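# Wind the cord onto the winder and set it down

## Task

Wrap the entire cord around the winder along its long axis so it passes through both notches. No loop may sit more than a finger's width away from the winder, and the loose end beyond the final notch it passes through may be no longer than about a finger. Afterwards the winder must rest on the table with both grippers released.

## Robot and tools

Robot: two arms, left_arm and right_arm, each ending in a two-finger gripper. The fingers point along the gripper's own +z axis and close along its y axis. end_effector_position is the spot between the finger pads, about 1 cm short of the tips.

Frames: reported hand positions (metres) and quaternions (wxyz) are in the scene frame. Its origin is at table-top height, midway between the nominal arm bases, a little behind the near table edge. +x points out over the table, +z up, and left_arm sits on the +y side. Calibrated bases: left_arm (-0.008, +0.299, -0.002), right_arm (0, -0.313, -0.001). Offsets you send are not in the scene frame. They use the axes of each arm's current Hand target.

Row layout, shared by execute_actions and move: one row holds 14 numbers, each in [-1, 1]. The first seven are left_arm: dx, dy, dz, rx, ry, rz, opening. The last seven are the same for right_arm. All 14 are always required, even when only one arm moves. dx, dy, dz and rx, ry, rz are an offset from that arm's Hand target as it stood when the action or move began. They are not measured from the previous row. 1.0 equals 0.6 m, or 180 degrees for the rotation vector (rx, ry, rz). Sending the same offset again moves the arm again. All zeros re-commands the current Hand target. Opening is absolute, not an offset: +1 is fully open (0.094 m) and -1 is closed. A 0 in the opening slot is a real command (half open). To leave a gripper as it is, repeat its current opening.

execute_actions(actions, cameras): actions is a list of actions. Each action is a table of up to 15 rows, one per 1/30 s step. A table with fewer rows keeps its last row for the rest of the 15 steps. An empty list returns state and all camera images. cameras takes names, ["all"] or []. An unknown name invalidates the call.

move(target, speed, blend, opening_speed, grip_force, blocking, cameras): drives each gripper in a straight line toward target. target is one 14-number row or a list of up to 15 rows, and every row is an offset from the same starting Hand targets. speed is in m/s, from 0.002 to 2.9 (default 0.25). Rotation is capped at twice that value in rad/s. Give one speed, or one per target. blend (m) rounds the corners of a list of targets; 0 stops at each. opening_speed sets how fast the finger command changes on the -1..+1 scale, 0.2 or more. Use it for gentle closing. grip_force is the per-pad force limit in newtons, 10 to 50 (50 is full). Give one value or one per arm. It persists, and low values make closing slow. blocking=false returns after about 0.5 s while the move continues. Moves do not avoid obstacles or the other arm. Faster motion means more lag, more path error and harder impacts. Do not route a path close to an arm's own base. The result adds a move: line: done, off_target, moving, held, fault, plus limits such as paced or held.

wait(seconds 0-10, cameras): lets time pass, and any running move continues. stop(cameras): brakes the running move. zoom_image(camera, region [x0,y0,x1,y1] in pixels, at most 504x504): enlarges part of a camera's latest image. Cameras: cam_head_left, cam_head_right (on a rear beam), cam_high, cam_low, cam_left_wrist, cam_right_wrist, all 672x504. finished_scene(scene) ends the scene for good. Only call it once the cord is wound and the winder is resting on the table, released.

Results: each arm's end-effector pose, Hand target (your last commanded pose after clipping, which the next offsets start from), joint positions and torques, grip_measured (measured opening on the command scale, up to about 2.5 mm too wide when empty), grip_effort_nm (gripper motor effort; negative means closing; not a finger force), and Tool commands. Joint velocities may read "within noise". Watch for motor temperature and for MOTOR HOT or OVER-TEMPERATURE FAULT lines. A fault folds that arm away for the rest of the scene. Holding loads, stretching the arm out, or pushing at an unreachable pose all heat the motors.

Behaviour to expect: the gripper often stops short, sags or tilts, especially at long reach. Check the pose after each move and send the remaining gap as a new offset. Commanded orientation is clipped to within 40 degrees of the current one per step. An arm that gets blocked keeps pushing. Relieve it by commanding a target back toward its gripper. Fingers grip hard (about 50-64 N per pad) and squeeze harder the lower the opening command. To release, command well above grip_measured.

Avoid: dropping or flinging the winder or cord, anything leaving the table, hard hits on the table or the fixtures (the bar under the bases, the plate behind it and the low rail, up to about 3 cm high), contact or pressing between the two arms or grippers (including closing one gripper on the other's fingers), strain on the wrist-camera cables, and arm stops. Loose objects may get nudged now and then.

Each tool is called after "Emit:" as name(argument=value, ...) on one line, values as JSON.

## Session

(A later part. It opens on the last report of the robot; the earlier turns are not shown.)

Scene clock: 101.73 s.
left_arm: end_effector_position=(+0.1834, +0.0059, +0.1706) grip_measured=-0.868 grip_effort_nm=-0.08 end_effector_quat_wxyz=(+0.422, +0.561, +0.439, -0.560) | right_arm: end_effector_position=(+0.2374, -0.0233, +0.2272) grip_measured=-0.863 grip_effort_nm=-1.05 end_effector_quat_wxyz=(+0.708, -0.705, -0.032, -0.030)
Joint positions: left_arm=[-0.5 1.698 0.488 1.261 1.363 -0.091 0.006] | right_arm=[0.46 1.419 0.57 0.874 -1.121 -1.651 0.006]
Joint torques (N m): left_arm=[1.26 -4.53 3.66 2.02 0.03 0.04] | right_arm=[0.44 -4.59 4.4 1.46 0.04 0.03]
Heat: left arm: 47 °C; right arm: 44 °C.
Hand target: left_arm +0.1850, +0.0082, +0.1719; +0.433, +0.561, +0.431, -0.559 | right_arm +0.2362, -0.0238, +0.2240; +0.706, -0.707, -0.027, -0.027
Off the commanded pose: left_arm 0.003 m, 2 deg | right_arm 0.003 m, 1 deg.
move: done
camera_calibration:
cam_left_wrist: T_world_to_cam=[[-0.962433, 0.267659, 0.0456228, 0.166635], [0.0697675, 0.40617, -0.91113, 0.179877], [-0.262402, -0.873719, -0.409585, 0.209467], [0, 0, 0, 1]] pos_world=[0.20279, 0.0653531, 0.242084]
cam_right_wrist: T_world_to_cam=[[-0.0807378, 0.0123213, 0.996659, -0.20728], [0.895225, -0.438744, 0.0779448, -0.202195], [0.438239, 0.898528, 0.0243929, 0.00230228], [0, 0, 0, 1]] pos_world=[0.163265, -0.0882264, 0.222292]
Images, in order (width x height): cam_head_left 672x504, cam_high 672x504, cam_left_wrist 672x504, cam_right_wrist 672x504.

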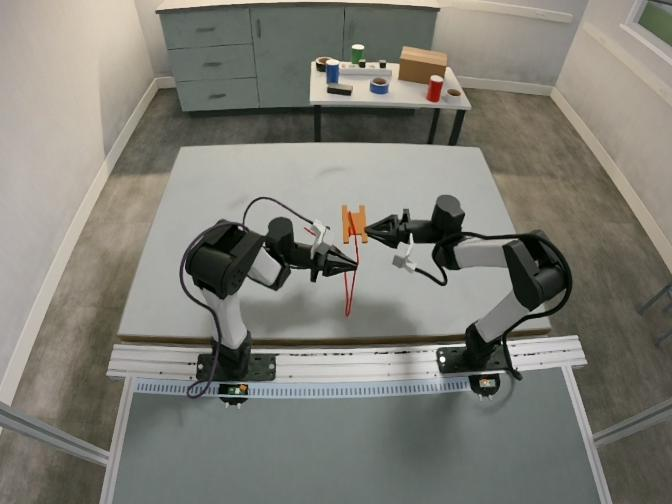

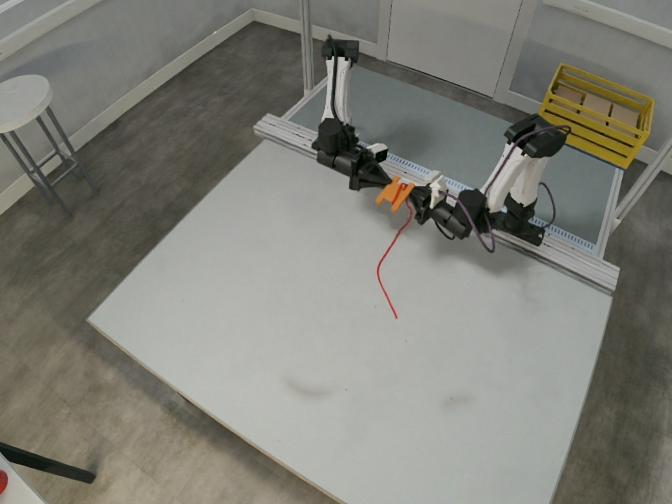

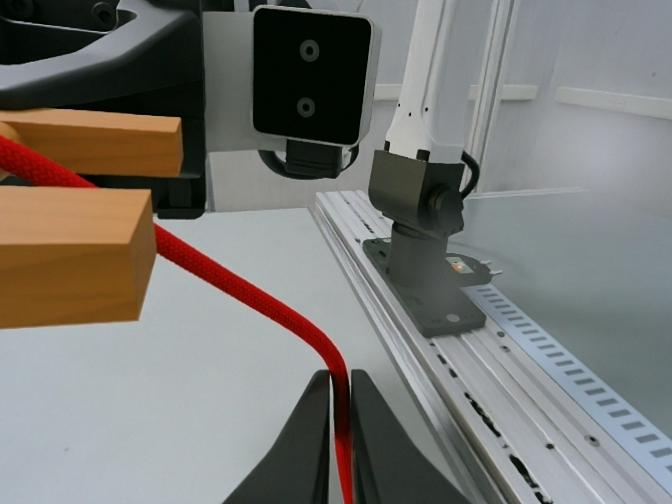

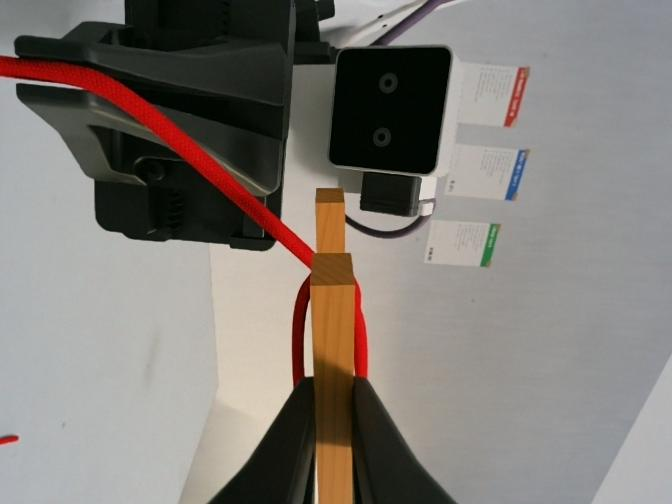

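Emit:
move(target=[[0,0,0,0,0,0,-0.78,0,0,0,0,0,0,-1],[0,0,0.03,0,0,0,-0.78,0,0,0,0,0,0,-1],[0,0,0.03,0,0,0,-0.87,0,0,0,0,0,0,-1],[0,0.153,-0.0095,-0.08,0,0,-0.87,0,0,0,0,0,0,-1],[-0.022,0.29,-0.043,-0.167,0,0,-0.87,0,0,0,0,0,0,-1],[-0.122,0.303,-0.0465,-0.167,0,0,-0.87,0,0,0,0,0,0,-1]], blend=[0,0,0,0.02,0.02,0], speed=0.13, cameras=["cam_left_wrist","cam_right_wrist"])

Scene clock: 108.13 s.
left_arm: end_effector_position=(+0.3623, -0.0144, +0.2240) grip_measured=-0.868 grip_effort_nm=-0.08 end_effector_quat_wxyz=(+0.538, +0.425, +0.578, -0.443) | right_arm: end_effector_position=(+0.2376, -0.0233, +0.2272) grip_measured=-0.863 grip_effort_nm=-1.04 end_effector_quat_wxyz=(+0.708, -0.705, -0.031, -0.030)
Joint positions: left_arm=[-0.43 1.804 0.958 0.816 0.926 -0.064 0.006] | right_arm=[0.46 1.419 0.57 0.874 -1.121 -1.651 0.006]
Joint torques (N m): left_arm=[1.26 -10.3 7.49 1.9 -0.07 0.28] | right_arm=[0.47 -4.7 4.56 1.47 0.05 0.03]
Heat: left arm: 47 °C; right arm: 44 °C.
Hand target: left_arm +0.3677, -0.0108, +0.2458; +0.563, +0.429, +0.562, -0.428 | right_arm +0.2362, -0.0238, +0.2240; +0.706, -0.707, -0.027, -0.027
Off the commanded pose: left_arm 0.023 m, 4 deg | right_arm 0.003 m, 1 deg.
move: off_target (left_arm)
camera_calibration:
cam_left_wrist: T_world_to_cam=[[-0.968465, -0.23518, 0.0822534, 0.328461], [-0.172149, 0.392982, -0.903289, 0.310035], [0.180111, -0.888963, -0.421075, 0.102628], [0, 0, 0, 1]] pos_world=[0.352991, 0.0466418, 0.296249]
cam_right_wrist: T_world_to_cam=[[-0.0807252, 0.0123824, 0.996659, -0.20727], [0.894872, -0.439465, 0.0779407, -0.202242], [0.438962, 0.898175, 0.0243952, 0.00201674], [0, 0, 0, 1]] pos_world=[0.163364, -0.0881232, 0.222292]
Images, in order (width x height): cam_left_wrist 672x504, cam_right_wrist 672x504.

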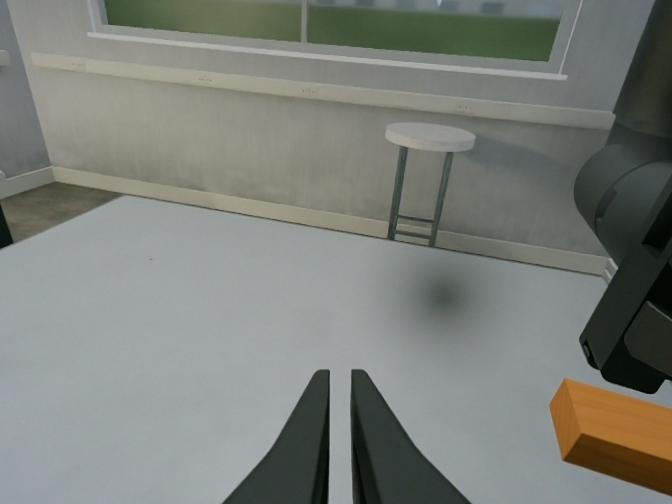

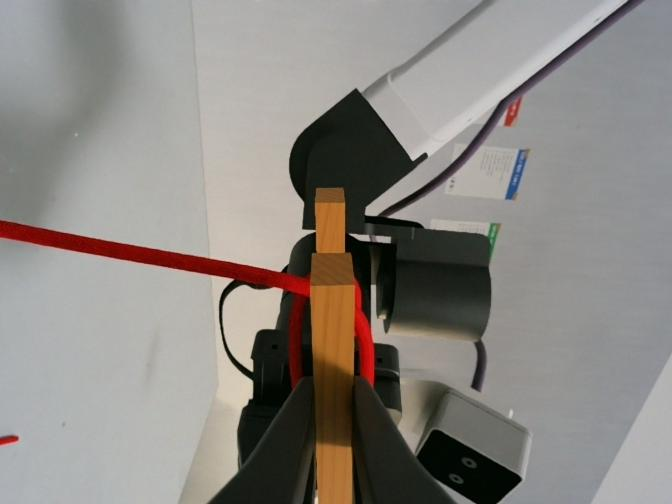

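Emit:
move(target=[[0,0,-0.18,0,0,0,-0.86,0,0,0,0,0,0,-1],[0.113,-0.206,-0.1725,0,0,0,0.2,0,0,0,0,0,0,-1],[0.113,-0.206,-0.033,0,0,0,0.2,0,0,0,0,0,0,-1],[0.113,-0.206,-0.033,0,0,0,-0.86,0,0,0,0,0,0,-1]], blend=[0.02,0,0,0], opening_speed=1.2, cameras=["cam_left_wrist","cam_right_wrist"])

Scene clock: 114.03 s.
left_arm: end_effector_position=(+0.2375, -0.0197, +0.1638) grip_measured=-0.858 grip_effort_nm=-0.08 end_effector_quat_wxyz=(+0.541, +0.429, +0.580, -0.433) | right_arm: end_effector_position=(+0.2376, -0.0233, +0.2272) grip_measured=-0.863 grip_effort_nm=-1.04 end_effector_quat_wxyz=(+0.708, -0.705, -0.031, -0.030)
Joint positions: left_arm=[-0.654 1.613 0.429 1.145 0.691 -0.046 0.007] | right_arm=[0.46 1.419 0.57 0.874 -1.121 -1.651 0.006]
Joint torques (N m): left_arm=[0.05 -4.22 6.61 2.43 -0.11 0.16] | right_arm=[0.43 -4.79 4.52 1.47 0.05 0.02]
Heat: left arm: 47 °C; right arm: 43 °C.
Hand target: left_arm +0.2435, -0.0246, +0.1776; +0.563, +0.429, +0.562, -0.428 | right_arm +0.2362, -0.0238, +0.2240; +0.706, -0.707, -0.027, -0.027
Off the commanded pose: left_arm 0.016 m, 3 deg | right_arm 0.003 m, 1 deg.
move: off_target (left_arm); target 4's new opening was sent with left_arm's hand 0.016 m and 3 deg from that target
camera_calibration:
cam_left_wrist: T_world_to_cam=[[-0.966834, -0.246992, 0.0650223, 0.213592], [-0.163968, 0.405051, -0.899471, 0.233877], [0.195824, -0.8803, -0.432116, 0.0931907], [0, 0, 0, 1]] pos_world=[0.226608, 0.0400592, 0.236747]
cam_right_wrist: T_world_to_cam=[[-0.0807252, 0.0123824, 0.996659, -0.20727], [0.894872, -0.439465, 0.0779407, -0.202242], [0.438962, 0.898175, 0.0243952, 0.00201674], [0, 0, 0, 1]] pos_world=[0.163364, -0.0881232, 0.222292]
Images, in order (width x height): cam_left_wrist 672x504, cam_right_wrist 672x504.

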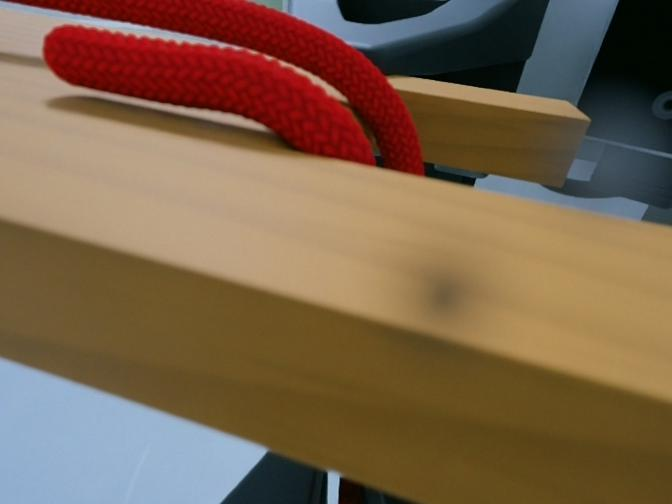

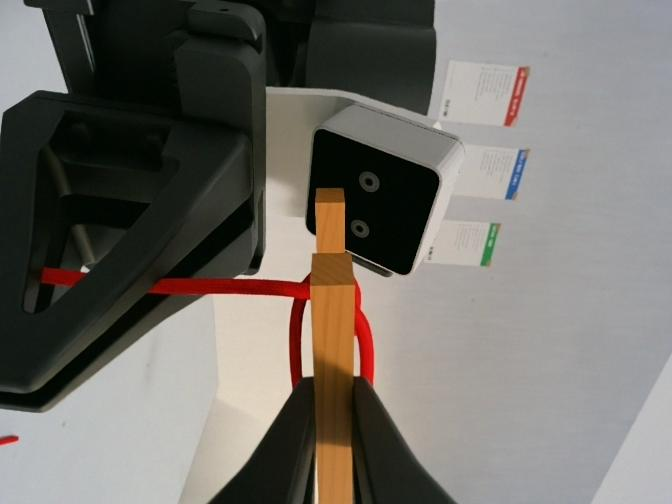

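Emit:
move(target=[[0.006,0.055,-0.003,0,0,0,-0.865,0,0,0,0,0,0,-1],[-0.012,0.192,0.033,0,0,0,-0.865,0,0,0,0,0,0,-1],[-0.112,0.205,0.037,0,0,0,-0.865,0,0,0,0,0,0,-1],[-0.187,0.203,0.0325,0,-0.07,0,-0.865,0,0,0,0,0,0,-1],[-0.237,0.187,-0.044,0,-0.13,0,-0.865,0,0,0,0,0,0,-1],[-0.237,-0.0605,-0.119,0,-0.13,0,-0.865,0,0,0,0,0,0,-1],[-0.196,-0.0997,-0.069,0,-0.05,0,-0.865,0,0,0,0,0,0,-1],[-0.104,-0.1145,-0.078,0.167,0,0,-0.865,0,0,0,0,0,0,-1],[0.009,-0.0835,-0.065,0.167,0,0,-0.865,0,0,0,0,0,0,-1]], blend=[0.02,0.02,0.02,0.02,0.02,0.02,0.015,0.015,0], speed=0.16, cameras=["cam_left_wrist","cam_right_wrist"])

Scene clock: 122.13 s.
left_arm: end_effector_position=(+0.1834, -0.0025, +0.1707) grip_measured=-0.863 grip_effort_nm=-0.08 end_effector_quat_wxyz=(+0.423, +0.561, +0.439, -0.560) | right_arm: end_effector_position=(+0.2369, -0.0228, +0.2280) grip_measured=-0.863 grip_effort_nm=-1.05 end_effector_quat_wxyz=(+0.709, -0.704, -0.034, -0.032)
Joint positions: left_arm=[-0.527 1.71 0.503 1.257 1.335 -0.09 0.006] | right_arm=[0.462 1.419 0.57 0.88 -1.121 -1.651 0.006]
Joint torques (N m): left_arm=[1.2 -4.6 3.7 2.06 0.04 0.02] | right_arm=[0.23 -4.82 4.41 1.39 0.05 0.05]
Heat: left arm: 46 °C; right arm: 43 °C.
Hand target: left_arm +0.1850, -0.0002, +0.1720; +0.433, +0.560, +0.432, -0.559 | right_arm +0.2362, -0.0238, +0.2240; +0.706, -0.707, -0.027, -0.027
Off the commanded pose: left_arm 0.003 m, 1 deg | right_arm 0.004 m, 1 deg.
move: done; blend cut to 0.0168 m at target 1
camera_calibration:
cam_left_wrist: T_world_to_cam=[[-0.962543, 0.267408, 0.044778, 0.169002], [0.070078, 0.404909, -0.911668, 0.183396], [-0.261918, -0.874381, -0.408481, 0.201861], [0, 0, 0, 1]] pos_world=[0.20269, 0.0570525, 0.242085]
cam_right_wrist: T_world_to_cam=[[-0.0858535, 0.0096513, 0.996261, -0.206904], [0.895481, -0.437592, 0.0814079, -0.202397], [0.436742, 0.899122, 0.0289263, 0.00140563], [0, 0, 0, 1]] pos_world=[0.162865, -0.0878341, 0.222567]
Images, in order (width x height): cam_left_wrist 672x504, cam_right_wrist 672x504.

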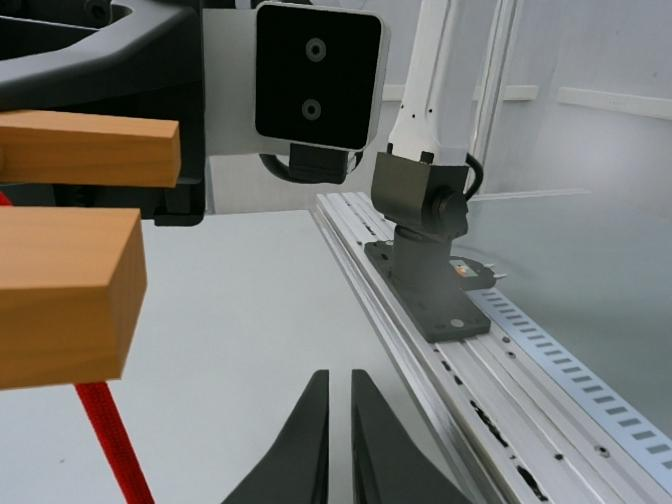

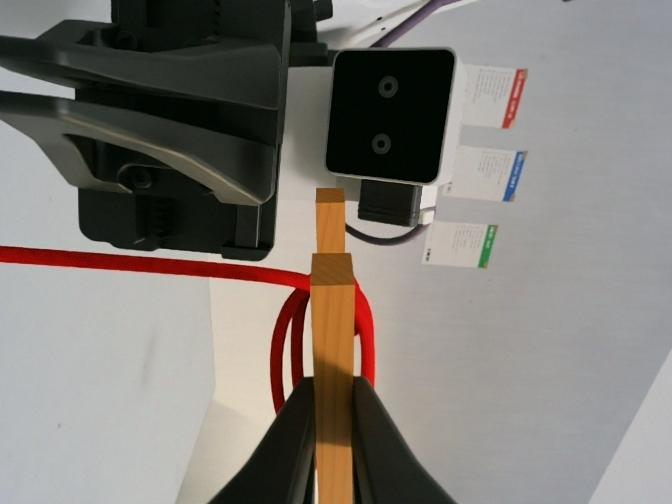

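Emit:
execute_actions(actions=[])

Emit:
zoom_image(camera="cam_head_left", region=[300, 180, 430, 320])

Emit:
zoom_image(camera="cam_high", region=[350, 160, 450, 330])

Emit:
zoom_image(camera="cam_low", region=[270, 220, 370, 310])

Scene clock: 122.33 s.
left_arm: end_effector_position=(+0.1834, -0.0025, +0.1707) grip_measured=-0.863 grip_effort_nm=-0.08 end_effector_quat_wxyz=(+0.423, +0.561, +0.439, -0.560) | right_arm: end_effector_position=(+0.2369, -0.0228, +0.2280) grip_measured=-0.863 grip_effort_nm=-1.04 end_effector_quat_wxyz=(+0.709, -0.704, -0.034, -0.032)
Joint positions: left_arm=[-0.527 1.71 0.503 1.257 1.335 -0.09 0.006] | right_arm=[0.462 1.419 0.57 0.88 -1.121 -1.651 0.006]
Joint velocities: within noise
Joint torques (N m): left_arm=[1.21 -4.67 3.7 2.05 0.04 0.03] | right_arm=[0.2 -4.53 4.38 1.39 0.01 0]
Motor temperatures (°C): left_arm=[25 36 42 46 25 25 27] | right_arm=[22 34 35 43 25 28 29]
Heat: left arm: 46 °C; right arm: 43 °C.
Hand target: left_arm +0.1850, -0.0002, +0.1720; +0.433, +0.560, +0.432, -0.559 | right_arm +0.2362, -0.0238, +0.2240; +0.706, -0.707, -0.027, -0.027
Tool commands: left_gripper/opening=-0.865 right_gripper/opening=-1.0
Off the commanded pose: left_arm 0.003 m, 1 deg | right_arm 0.004 m, 1 deg.
camera_calibration:
cam_left_wrist: T_world_to_cam=[[-0.962543, 0.267408, 0.044778, 0.169002], [0.070078, 0.404909, -0.911668, 0.183396], [-0.261918, -0.874381, -0.408481, 0.201861], [0, 0, 0, 1]] pos_world=[0.20269, 0.0570525, 0.242085]
cam_right_wrist: T_world_to_cam=[[-0.0858535, 0.0096513, 0.996261, -0.206904], [0.895481, -0.437592, 0.0814079, -0.202397], [0.436742, 0.899122, 0.0289263, 0.00140563], [0, 0, 0, 1]] pos_world=[0.162865, -0.0878341, 0.222567]

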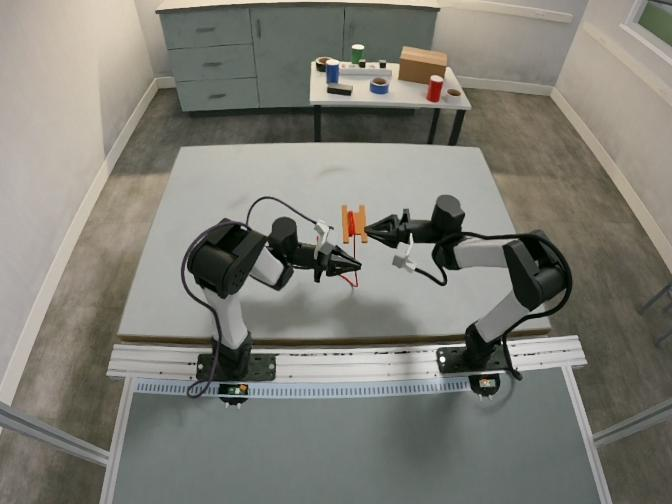

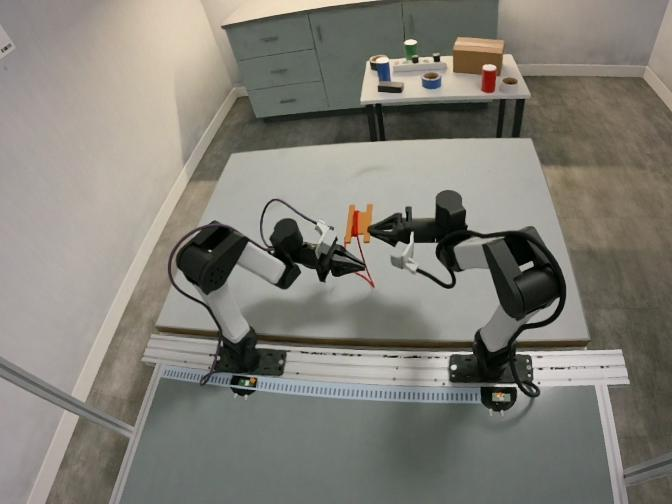

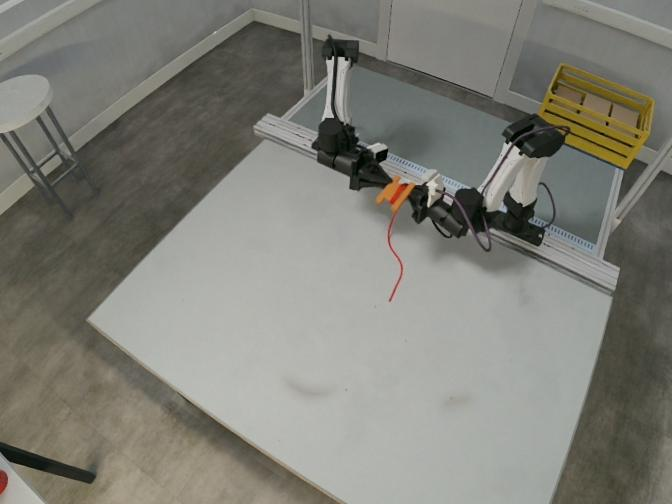

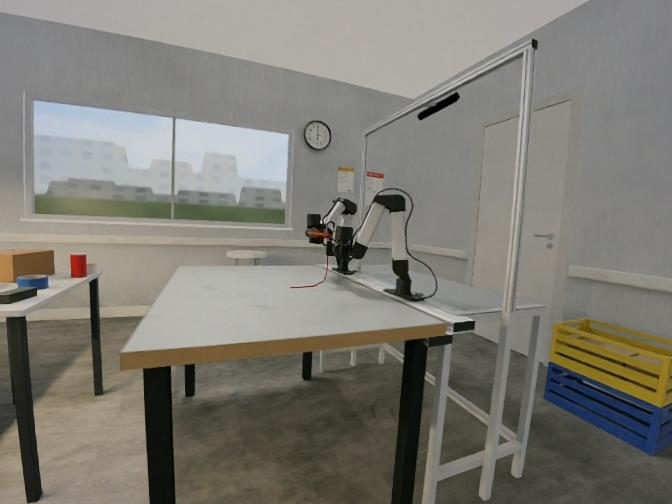

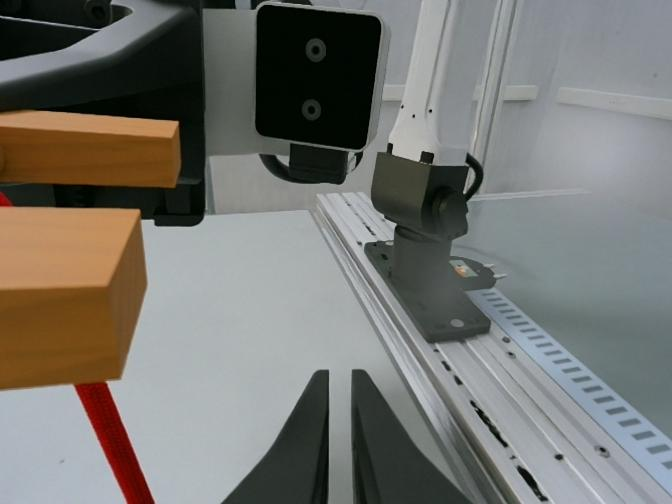

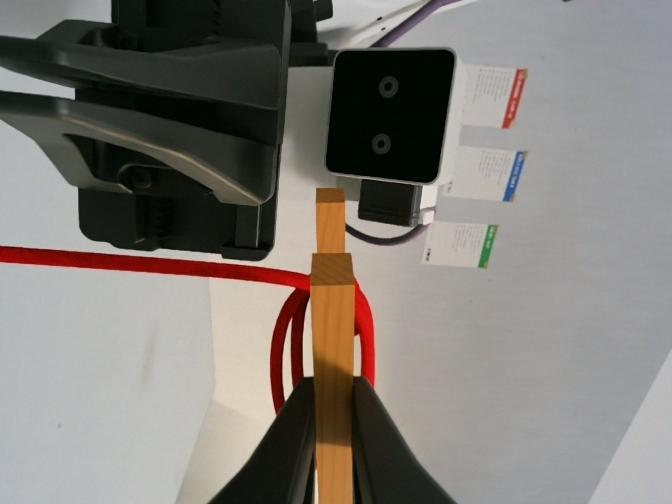

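Scaled by 3.600 from the camera's 672x504 image, which has a finer 960x720 frame.

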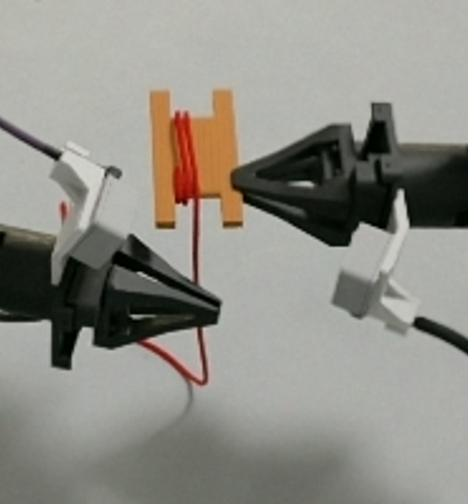

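Scaled by 2.965 from the camera's 672x504 image, which has a finer 960x720 frame.

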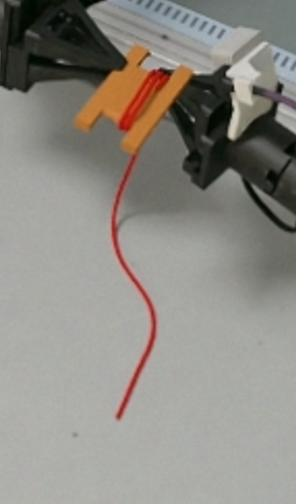

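Scaled by 5.040 from the camera's 672x504 image, which has a finer 960x720 frame.

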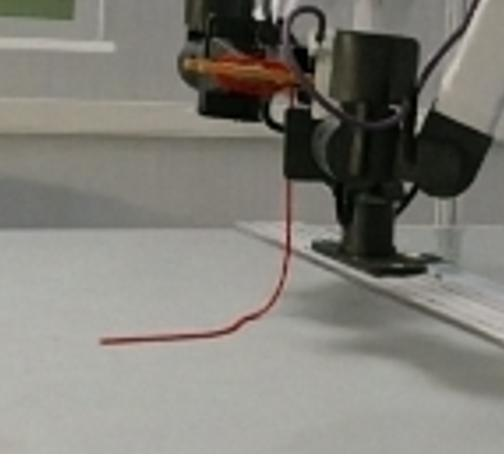

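Emit:
move(target=[[0,0,-0.2,0,0,0,-0.86,0,0,0,0,0,0,-1],[-0.007,0.035,-0.108,-0.166,-0.065,0.0174,0.2,0,0,0,0,0,0,-1],[-0.007,0.1115,0.025,-0.166,-0.065,0.0174,0.2,0,0,0,0,0,0,-1],[-0.007,0.1115,0.025,-0.166,-0.065,0.0174,-0.87,0,0,0,0,0,0,-1]], blend=[0.01,0,0,0], opening_speed=1.4, cameras=["cam_left_wrist","cam_right_wrist"])

Scene clock: 128.47 s.
left_arm: end_effector_position=(+0.2416, -0.0274, +0.1531) grip_measured=-0.868 grip_effort_nm=-0.08 end_effector_quat_wxyz=(+0.557, +0.398, +0.565, -0.461) | right_arm: end_effector_position=(+0.2417, -0.0244, +0.2260) grip_measured=-0.863 grip_effort_nm=-1.05 end_effector_quat_wxyz=(+0.707, -0.706, -0.022, -0.037)
Joint positions: left_arm=[-0.676 1.814 0.421 1.465 0.658 -0.154 0.006] | right_arm=[0.455 1.419 0.568 0.87 -1.102 -1.651 0.006]
Joint torques (N m): left_arm=[-0.18 -4.55 5.6 3.02 -0.21 0.24] | right_arm=[0.76 -4.67 4.56 1.5 -0.17 0.02]
Heat: left arm: 47 °C; right arm: 43 °C.
Hand target: left_arm +0.2458, -0.0317, +0.1764; +0.618, +0.382, +0.500, -0.471 | right_arm +0.2362, -0.0238, +0.2239; +0.706, -0.707, -0.027, -0.027
Off the commanded pose: left_arm 0.024 m, 10 deg | right_arm 0.006 m, 1 deg.
joint sent to its limit (left arm) — joint 4 (wrist pitch), upper limit. The joint targets are off in orientation, not in position.
move: off_target (left_arm); target 2's new opening was sent with left_arm's hand 0.019 m and 12 deg from that target; target 4's new opening was sent with left_arm's hand 0.024 m and 10 deg from that target
camera_calibration:
cam_left_wrist: T_world_to_cam=[[-0.963873, -0.245719, 0.102817, 0.20986], [-0.180342, 0.31794, -0.930801, 0.234411], [0.196026, -0.915716, -0.350768, 0.0675735], [0, 0, 0, 1]] pos_world=[0.231306, 0.038916, 0.220315]
cam_right_wrist: T_world_to_cam=[[-0.075584, 0.0164438, 0.997004, -0.206954], [0.885119, -0.459335, 0.0746778, -0.203843], [0.459187, 0.888111, 0.0201637, -0.00292353], [0, 0, 0, 1]] pos_world=[0.166125, -0.0876325, 0.221615]
Images, in order (width x height): cam_left_wrist 672x504, cam_right_wrist 672x504.

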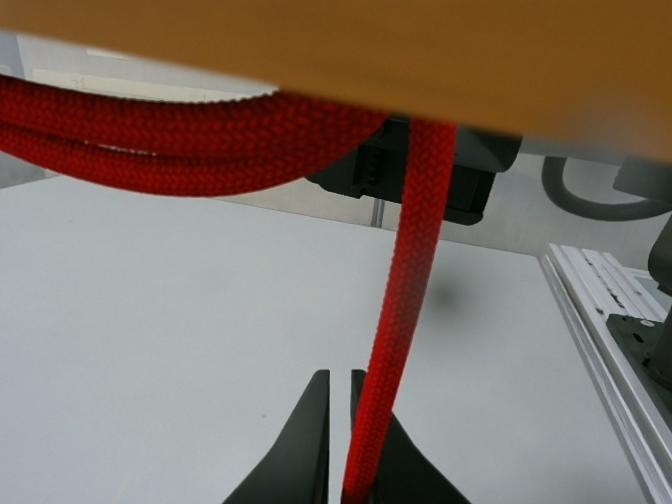

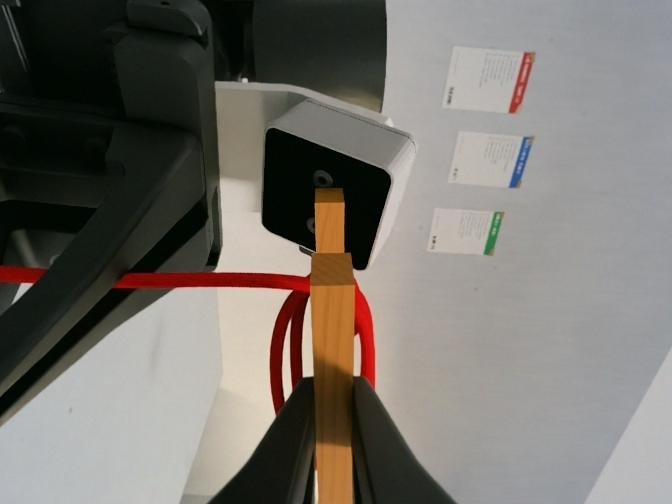

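Emit:
move(target=[[-0.003,0.051,-0.002,0,0.067,0,-0.87,0,0,0,0,0,0,-1],[-0.011,0.188,0.038,0,0.067,0,-0.87,0,0,0,0,0,0,-1],[-0.104,0.2005,0.061,0,0.067,0,-0.87,0,0,0,0,0,0,-1],[-0.1785,0.1995,0.0695,0,0,0,-0.87,0,0,0,0,0,0,-1],[-0.2435,0.185,0.003,0,-0.06,0,-0.87,0,0,0,0,0,0,-1],[-0.2595,-0.0715,-0.07,0,-0.06,0,-0.87,0,0,0,0,0,0,-1],[-0.208,-0.103,-0.0265,0,0.02,0,-0.87,0,0,0,0,0,0,-1],[-0.12,-0.118,-0.056,0.166,0.065,-0.0174,-0.87,0,0,0,0,0,0,-1],[-0.008,-0.0855,-0.071,0.166,0.065,-0.0174,-0.87,0,0,0,0,0,0,-1]], blend=[0.02,0.02,0.02,0.02,0.02,0.02,0.015,0.015,0], speed=0.16, cameras=["cam_left_wrist","cam_right_wrist","cam_head_left"])

Emit:
zoom_image(camera="cam_head_left", region=[300, 180, 430, 320])

Scene clock: 136.93 s.
left_arm: end_effector_position=(+0.1835, -0.0064, +0.1708) grip_measured=-0.868 grip_effort_nm=-0.07 end_effector_quat_wxyz=(+0.423, +0.560, +0.439, -0.561) | right_arm: end_effector_position=(+0.2388, -0.0241, +0.2268) grip_measured=-0.863 grip_effort_nm=-1.04 end_effector_quat_wxyz=(+0.708, -0.705, -0.032, -0.035)
Joint positions: left_arm=[-0.54 1.717 0.511 1.258 1.323 -0.091 0.006] | right_arm=[0.457 1.419 0.568 0.876 -1.118 -1.659 0.006]
Joint torques (N m): left_arm=[1.22 -4.71 3.69 2.11 0.04 0.05] | right_arm=[0.57 -4.67 4.57 1.42 -0.02 0.12]
Heat: left arm: 47 °C; right arm: 43 °C.
Hand target: left_arm +0.1851, -0.0041, +0.1721; +0.433, +0.560, +0.431, -0.559 | right_arm +0.2363, -0.0239, +0.2239; +0.706, -0.707, -0.027, -0.027
Off the commanded pose: left_arm 0.003 m, 1 deg | right_arm 0.004 m, 1 deg.
move: done
camera_calibration:
cam_left_wrist: T_world_to_cam=[[-0.962515, 0.267543, 0.0445581, 0.170155], [0.0700909, 0.404057, -0.912044, 0.185063], [-0.262015, -0.874734, -0.407663, 0.198405], [0, 0, 0, 1]] pos_world=[0.20279, 0.053252, 0.242087]
cam_right_wrist: T_world_to_cam=[[-0.0886112, 0.0129783, 0.995982, -0.204768], [0.891516, -0.444921, 0.0851146, -0.204645], [0.444238, 0.895476, 0.0278546, 0.000118133], [0, 0, 0, 1]] pos_world=[0.164247, -0.0884991, 0.22136]
Images, in order (width x height): cam_head_left 672x504, cam_left_wrist 672x504, cam_right_wrist 672x504.

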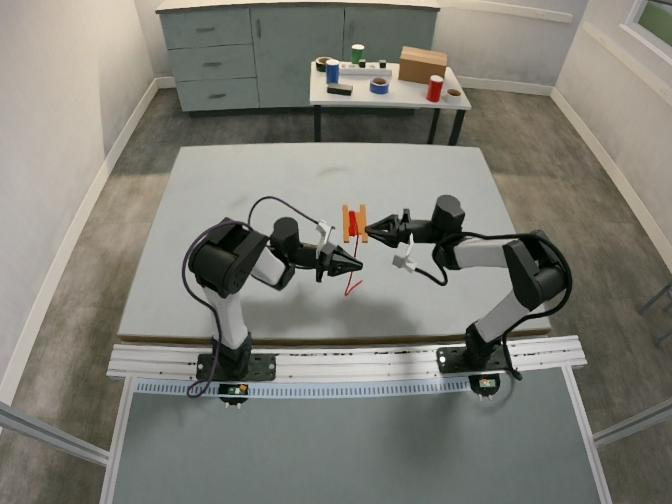

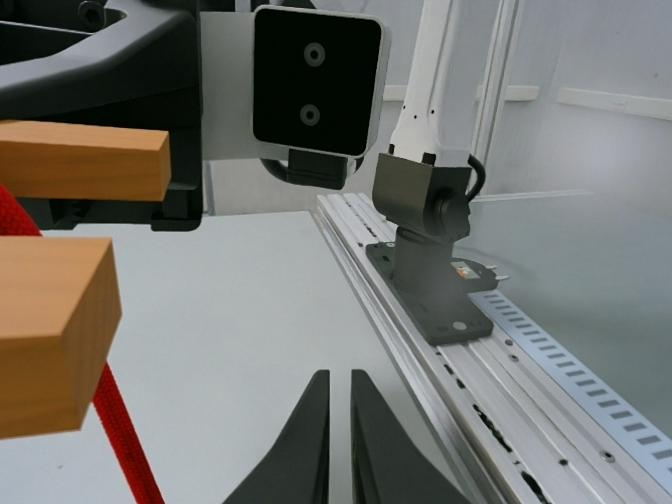

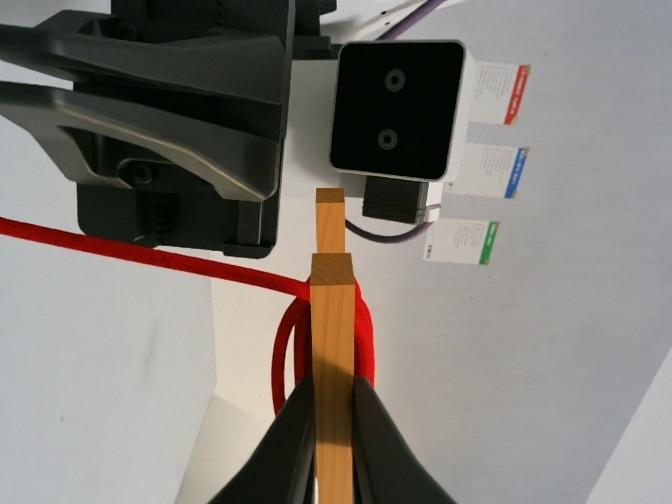

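Scaled by 3.600 from the camera's 672x504 image, which has a finer 960x720 frame.

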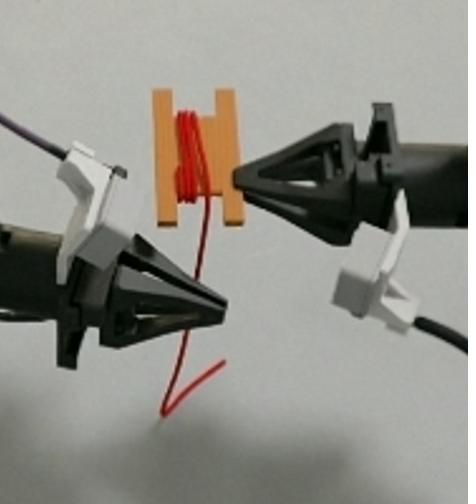

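Emit:
move(target=[[0,0,-0.2,0,0,0,-0.86,0,0,0,0,0,0,-1],[-0.007,0.033,-0.115,-0.166,-0.03,0.008,0.2,0,0,0,0,0,0,-1],[-0.007,0.108,0.015,-0.166,-0.03,0.008,0.2,0,0,0,0,0,0,-1],[-0.007,0.108,0.015,-0.166,-0.03,0.008,-0.87,0,0,0,0,0,0,-1]], blend=[0.01,0,0,0], opening_speed=1.4, cameras=["cam_left_wrist","cam_right_wrist"])

Scene clock: 142.90 s.
left_arm: end_effector_position=(+0.2409, -0.0253, +0.1671) grip_measured=-0.868 grip_effort_nm=-0.08 end_effector_quat_wxyz=(+0.571, +0.407, +0.549, -0.456) | right_arm: end_effector_position=(+0.2388, -0.0241, +0.2268) grip_measured=-0.863 grip_effort_nm=-1.05 end_effector_quat_wxyz=(+0.708, -0.705, -0.032, -0.035)
Joint positions: left_arm=[-0.666 1.767 0.425 1.441 0.673 -0.131 0.006] | right_arm=[0.457 1.419 0.568 0.876 -1.118 -1.659 0.006]
Joint torques (N m): left_arm=[0.05 -4.77 5.67 2.24 -0.15 0.26] | right_arm=[0.55 -4.72 4.41 1.41 0.02 0.1]
Heat: left arm: 47 °C; right arm: 43 °C.
Hand target: left_arm +0.2455, -0.0292, +0.1764; +0.589, +0.409, +0.533, -0.449 | right_arm +0.2363, -0.0239, +0.2239; +0.706, -0.707, -0.027, -0.027
Off the commanded pose: left_arm 0.011 m, 3 deg | right_arm 0.004 m, 1 deg.
move: off_target (left_arm); target 2's new opening was sent with left_arm's hand 0.014 m and 5 deg from that target; target 4's new opening was sent with left_arm's hand 0.011 m and 3 deg from that target
camera_calibration:
cam_left_wrist: T_world_to_cam=[[-0.968735, -0.24015, 0.062289, 0.216313], [-0.137268, 0.309682, -0.94088, 0.237715], [0.206663, -0.920014, -0.332965, 0.0689946], [0, 0, 0, 1]] pos_world=[0.227922, 0.0418075, 0.23316]
cam_right_wrist: T_world_to_cam=[[-0.0886112, 0.0129783, 0.995982, -0.204768], [0.891516, -0.444921, 0.0851146, -0.204645], [0.444238, 0.895476, 0.0278546, 0.000118133], [0, 0, 0, 1]] pos_world=[0.164247, -0.0884991, 0.22136]
Images, in order (width x height): cam_left_wrist 672x504, cam_right_wrist 672x504.

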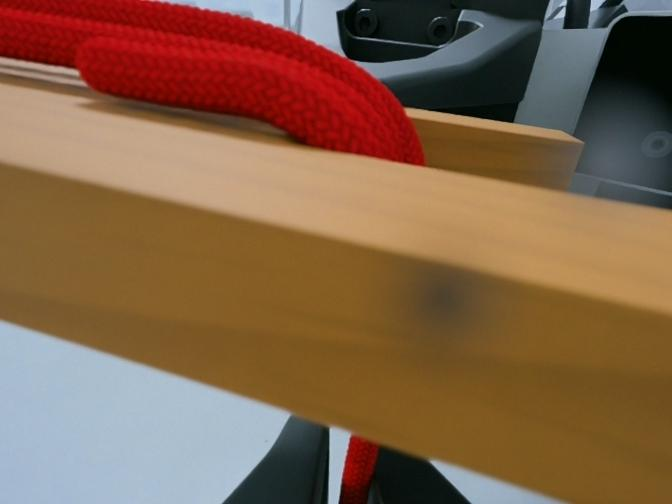

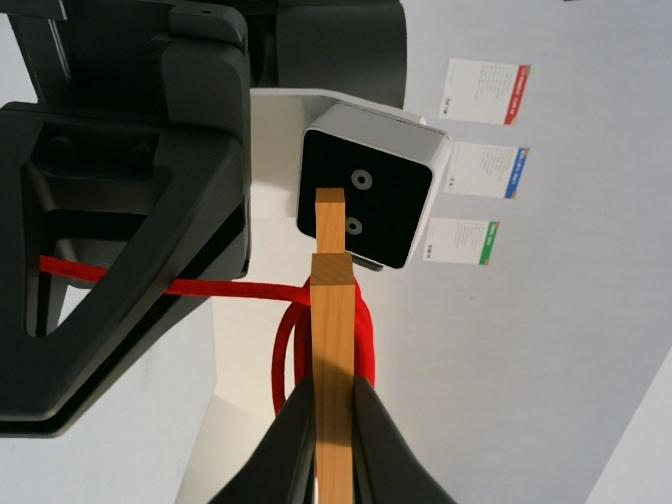

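Emit:
move(target=[[-0.002,0.051,0.001,0,0.03,0,-0.87,0,0,0,0,0,0,-1],[-0.016,0.188,0.0395,0,0.03,0,-0.87,0,0,0,0,0,0,-1],[-0.11,0.2005,0.052,0,0.03,0,-0.87,0,0,0,0,0,0,-1],[-0.185,0.199,0.052,0,-0.03,0,-0.87,0,0,0,0,0,0,-1],[-0.242,0.184,-0.0215,0,-0.1,0,-0.87,0,0,0,0,0,0,-1],[-0.249,-0.0725,-0.095,0,-0.1,0,-0.87,0,0,0,0,0,0,-1],[-0.203,-0.1045,-0.046,0,-0.02,0,-0.87,0,0,0,0,0,0,-1],[-0.1125,-0.119,-0.065,0.166,0.03,-0.008,-0.87,0,0,0,0,0,0,-1],[0.001,-0.0865,-0.067,0.166,0.03,-0.008,-0.87,0,0,0,0,0,0,-1]], blend=[0.02,0.02,0.02,0.02,0.02,0.02,0.015,0.015,0], speed=0.16, cameras=["cam_left_wrist","cam_right_wrist","cam_head_left"])

Emit:
zoom_image(camera="cam_head_left", region=[300, 180, 430, 320])

Scene clock: 151.03 s.
left_arm: end_effector_position=(+0.1849, -0.0062, +0.1711) grip_measured=-0.868 grip_effort_nm=-0.07 end_effector_quat_wxyz=(+0.425, +0.560, +0.439, -0.560) | right_arm: end_effector_position=(+0.2385, -0.0244, +0.2229) grip_measured=-0.863 grip_effort_nm=-1.05 end_effector_quat_wxyz=(+0.705, -0.708, -0.025, -0.030)
Joint positions: left_arm=[-0.537 1.719 0.512 1.264 1.322 -0.094 0.006] | right_arm=[0.457 1.419 0.563 0.862 -1.114 -1.659 0.006]
Joint torques (N m): left_arm=[0.95 -4.74 3.51 2.07 0.04 0.02] | right_arm=[0.64 -4.67 5.07 1.58 -0.07 0.11]
Heat: left arm: 46 °C; right arm: 43 °C.
Hand target: left_arm +0.1849, -0.0043, +0.1718; +0.433, +0.560, +0.432, -0.559 | right_arm +0.2362, -0.0238, +0.2239; +0.706, -0.707, -0.027, -0.027
Off the commanded pose: left_arm 0.002 m, 1 deg | right_arm 0.003 m, 1 deg.
move: done
camera_calibration:
cam_left_wrist: T_world_to_cam=[[-0.96356, 0.264051, 0.0427704, 0.171931], [0.069841, 0.402691, -0.912667, 0.185375], [-0.258214, -0.876423, -0.406459, 0.198192], [0, 0, 0, 1]] pos_world=[0.203895, 0.0536522, 0.242389]
cam_right_wrist: T_world_to_cam=[[-0.0713699, 0.0214766, 0.997219, -0.205045], [0.891532, -0.446966, 0.073432, -0.201684], [0.4473, 0.894293, 0.0127529, 0.00317484], [0, 0, 0, 1]] pos_world=[0.163753, -0.0885813, 0.219244]
Images, in order (width x height): cam_head_left 672x504, cam_left_wrist 672x504, cam_right_wrist 672x504.

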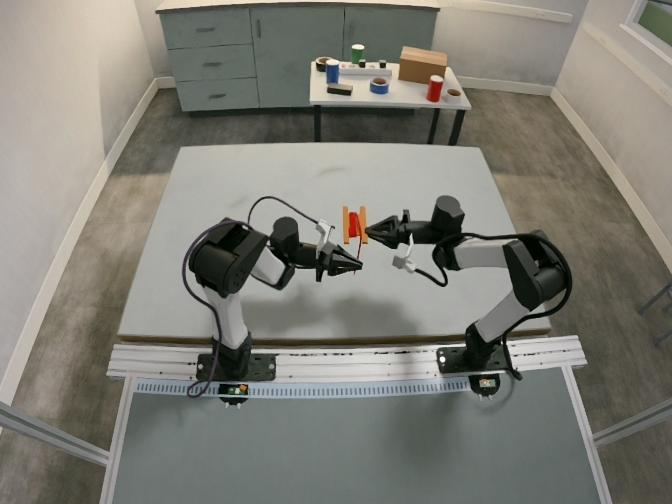

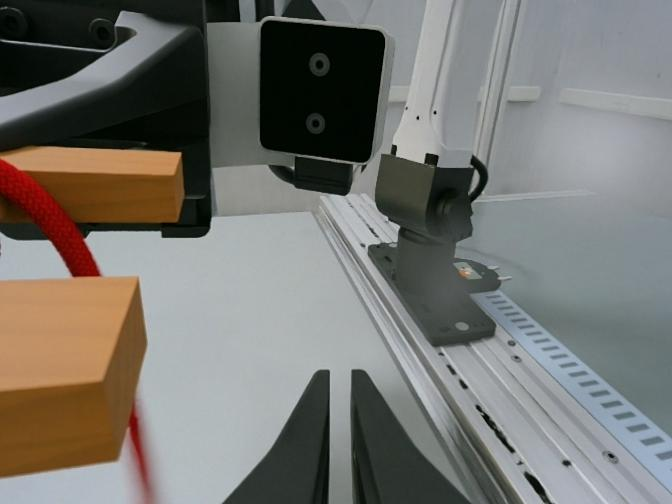

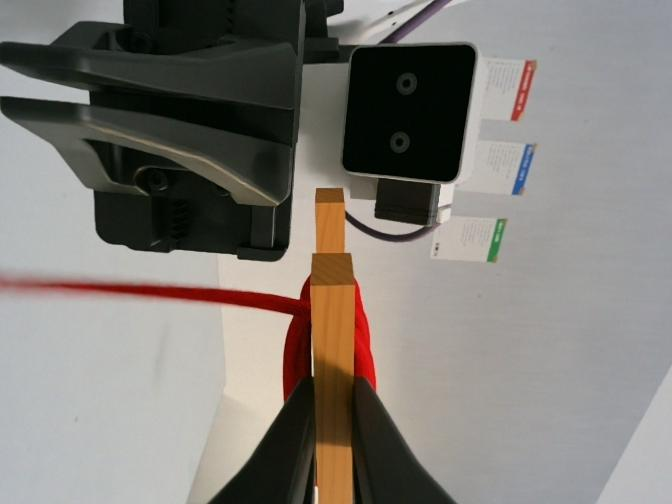

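Scaled by 3.600 from the camera's 672x504 image, which has a finer 960x720 frame.

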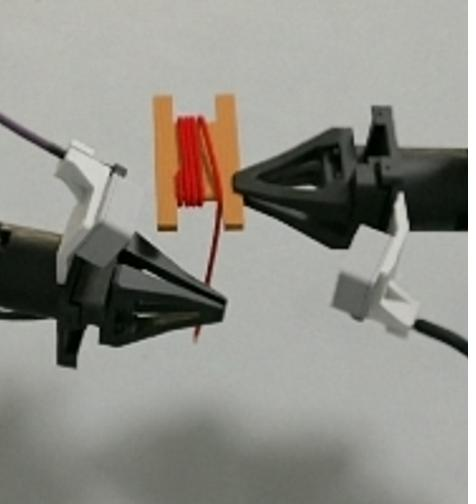

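Emit:
move(target=[[0,0,-0.2,0,0,0,-0.86,0,0,0,0,0,0,-1],[0.078,0.034,-0.1115,-0.167,0,0,0.2,0,0,0,0,0,0,-1],[0.078,0.109,0.0185,-0.167,0,0,0.2,0,0,0,0,0,0,-1],[0.078,0.109,0.0185,-0.167,0,0,-0.89,0,0,0,0,0,0,-1]], blend=[0.01,0,0,0], opening_speed=1.4, cameras=["cam_left_wrist","cam_right_wrist","cam_head_left"])

Emit:
zoom_image(camera="cam_head_left", region=[300, 180, 430, 320])

Scene clock: 157.43 s.
left_arm: end_effector_position=(+0.2406, -0.0275, +0.1140) grip_measured=-0.888 grip_effort_nm=-0.08 end_effector_quat_wxyz=(+0.544, +0.433, +0.577, -0.429) | right_arm: end_effector_position=(+0.2385, -0.0244, +0.2229) grip_measured=-0.863 grip_effort_nm=-1.04 end_effector_quat_wxyz=(+0.705, -0.708, -0.025, -0.030)
Joint positions: left_arm=[-0.678 1.906 0.412 1.455 0.667 -0.033 0.005] | right_arm=[0.457 1.419 0.563 0.862 -1.114 -1.659 0.006]
Joint torques (N m): left_arm=[0.05 -5.22 4.7 2.49 -0.11 0.02] | right_arm=[0.59 -4.67 5.14 1.59 0 0.11]
Heat: left arm: 47 °C; right arm: 43 °C.
Hand target: left_arm +0.2455, -0.0316, +0.1251; +0.563, +0.429, +0.562, -0.428 | right_arm +0.2362, -0.0238, +0.2239; +0.706, -0.707, -0.027, -0.027
Off the commanded pose: left_arm 0.013 m, 3 deg | right_arm 0.003 m, 1 deg.
move: off_target (left_arm); target 2's new opening was sent with left_arm's hand 0.015 m and 6 deg from that target; target 4's new opening was sent with left_arm's hand 0.013 m and 3 deg from that target
camera_calibration:
cam_left_wrist: T_world_to_cam=[[-0.967774, -0.246689, 0.0505786, 0.219798], [-0.151153, 0.408415, -0.900194, 0.189773], [0.201411, -0.87883, -0.432541, 0.062976], [0, 0, 0, 1]] pos_world=[0.228715, 0.0320608, 0.186955]
cam_right_wrist: T_world_to_cam=[[-0.0713699, 0.0214766, 0.997219, -0.205045], [0.891532, -0.446966, 0.073432, -0.201684], [0.4473, 0.894293, 0.0127529, 0.00317484], [0, 0, 0, 1]] pos_world=[0.163753, -0.0885813, 0.219244]
Images, in order (width x height): cam_head_left 672x504, cam_left_wrist 672x504, cam_right_wrist 672x504.

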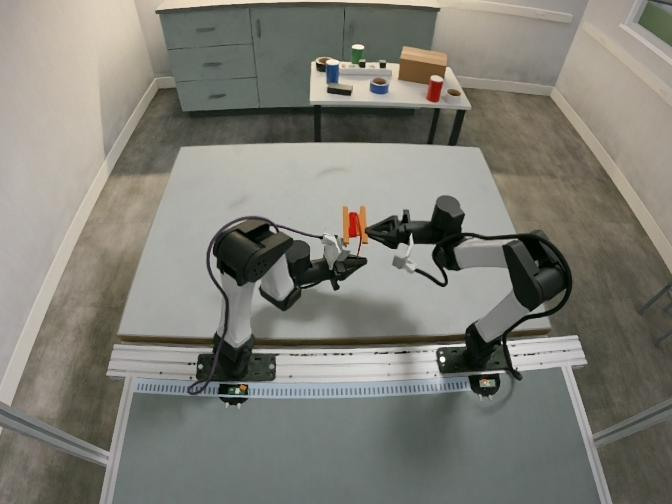

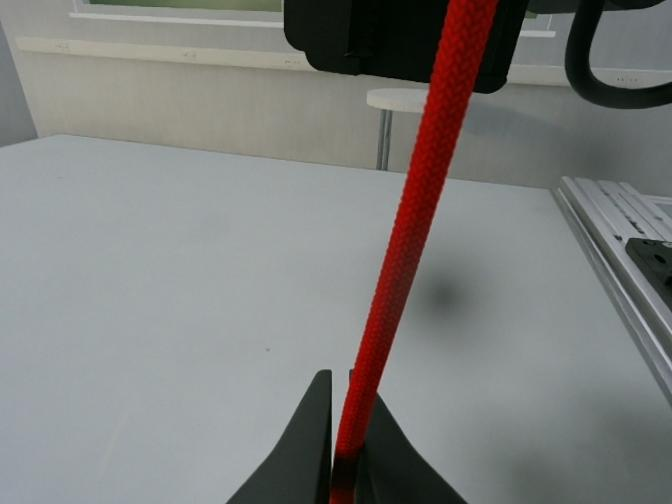

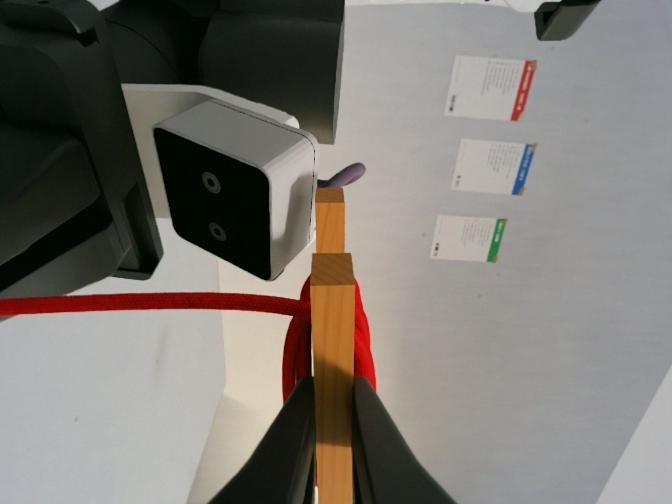

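Scaled by 3.600 from the camera's 672x504 image, which has a finer 960x720 frame.

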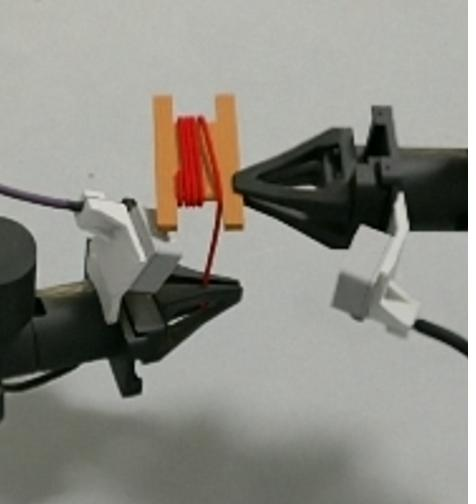

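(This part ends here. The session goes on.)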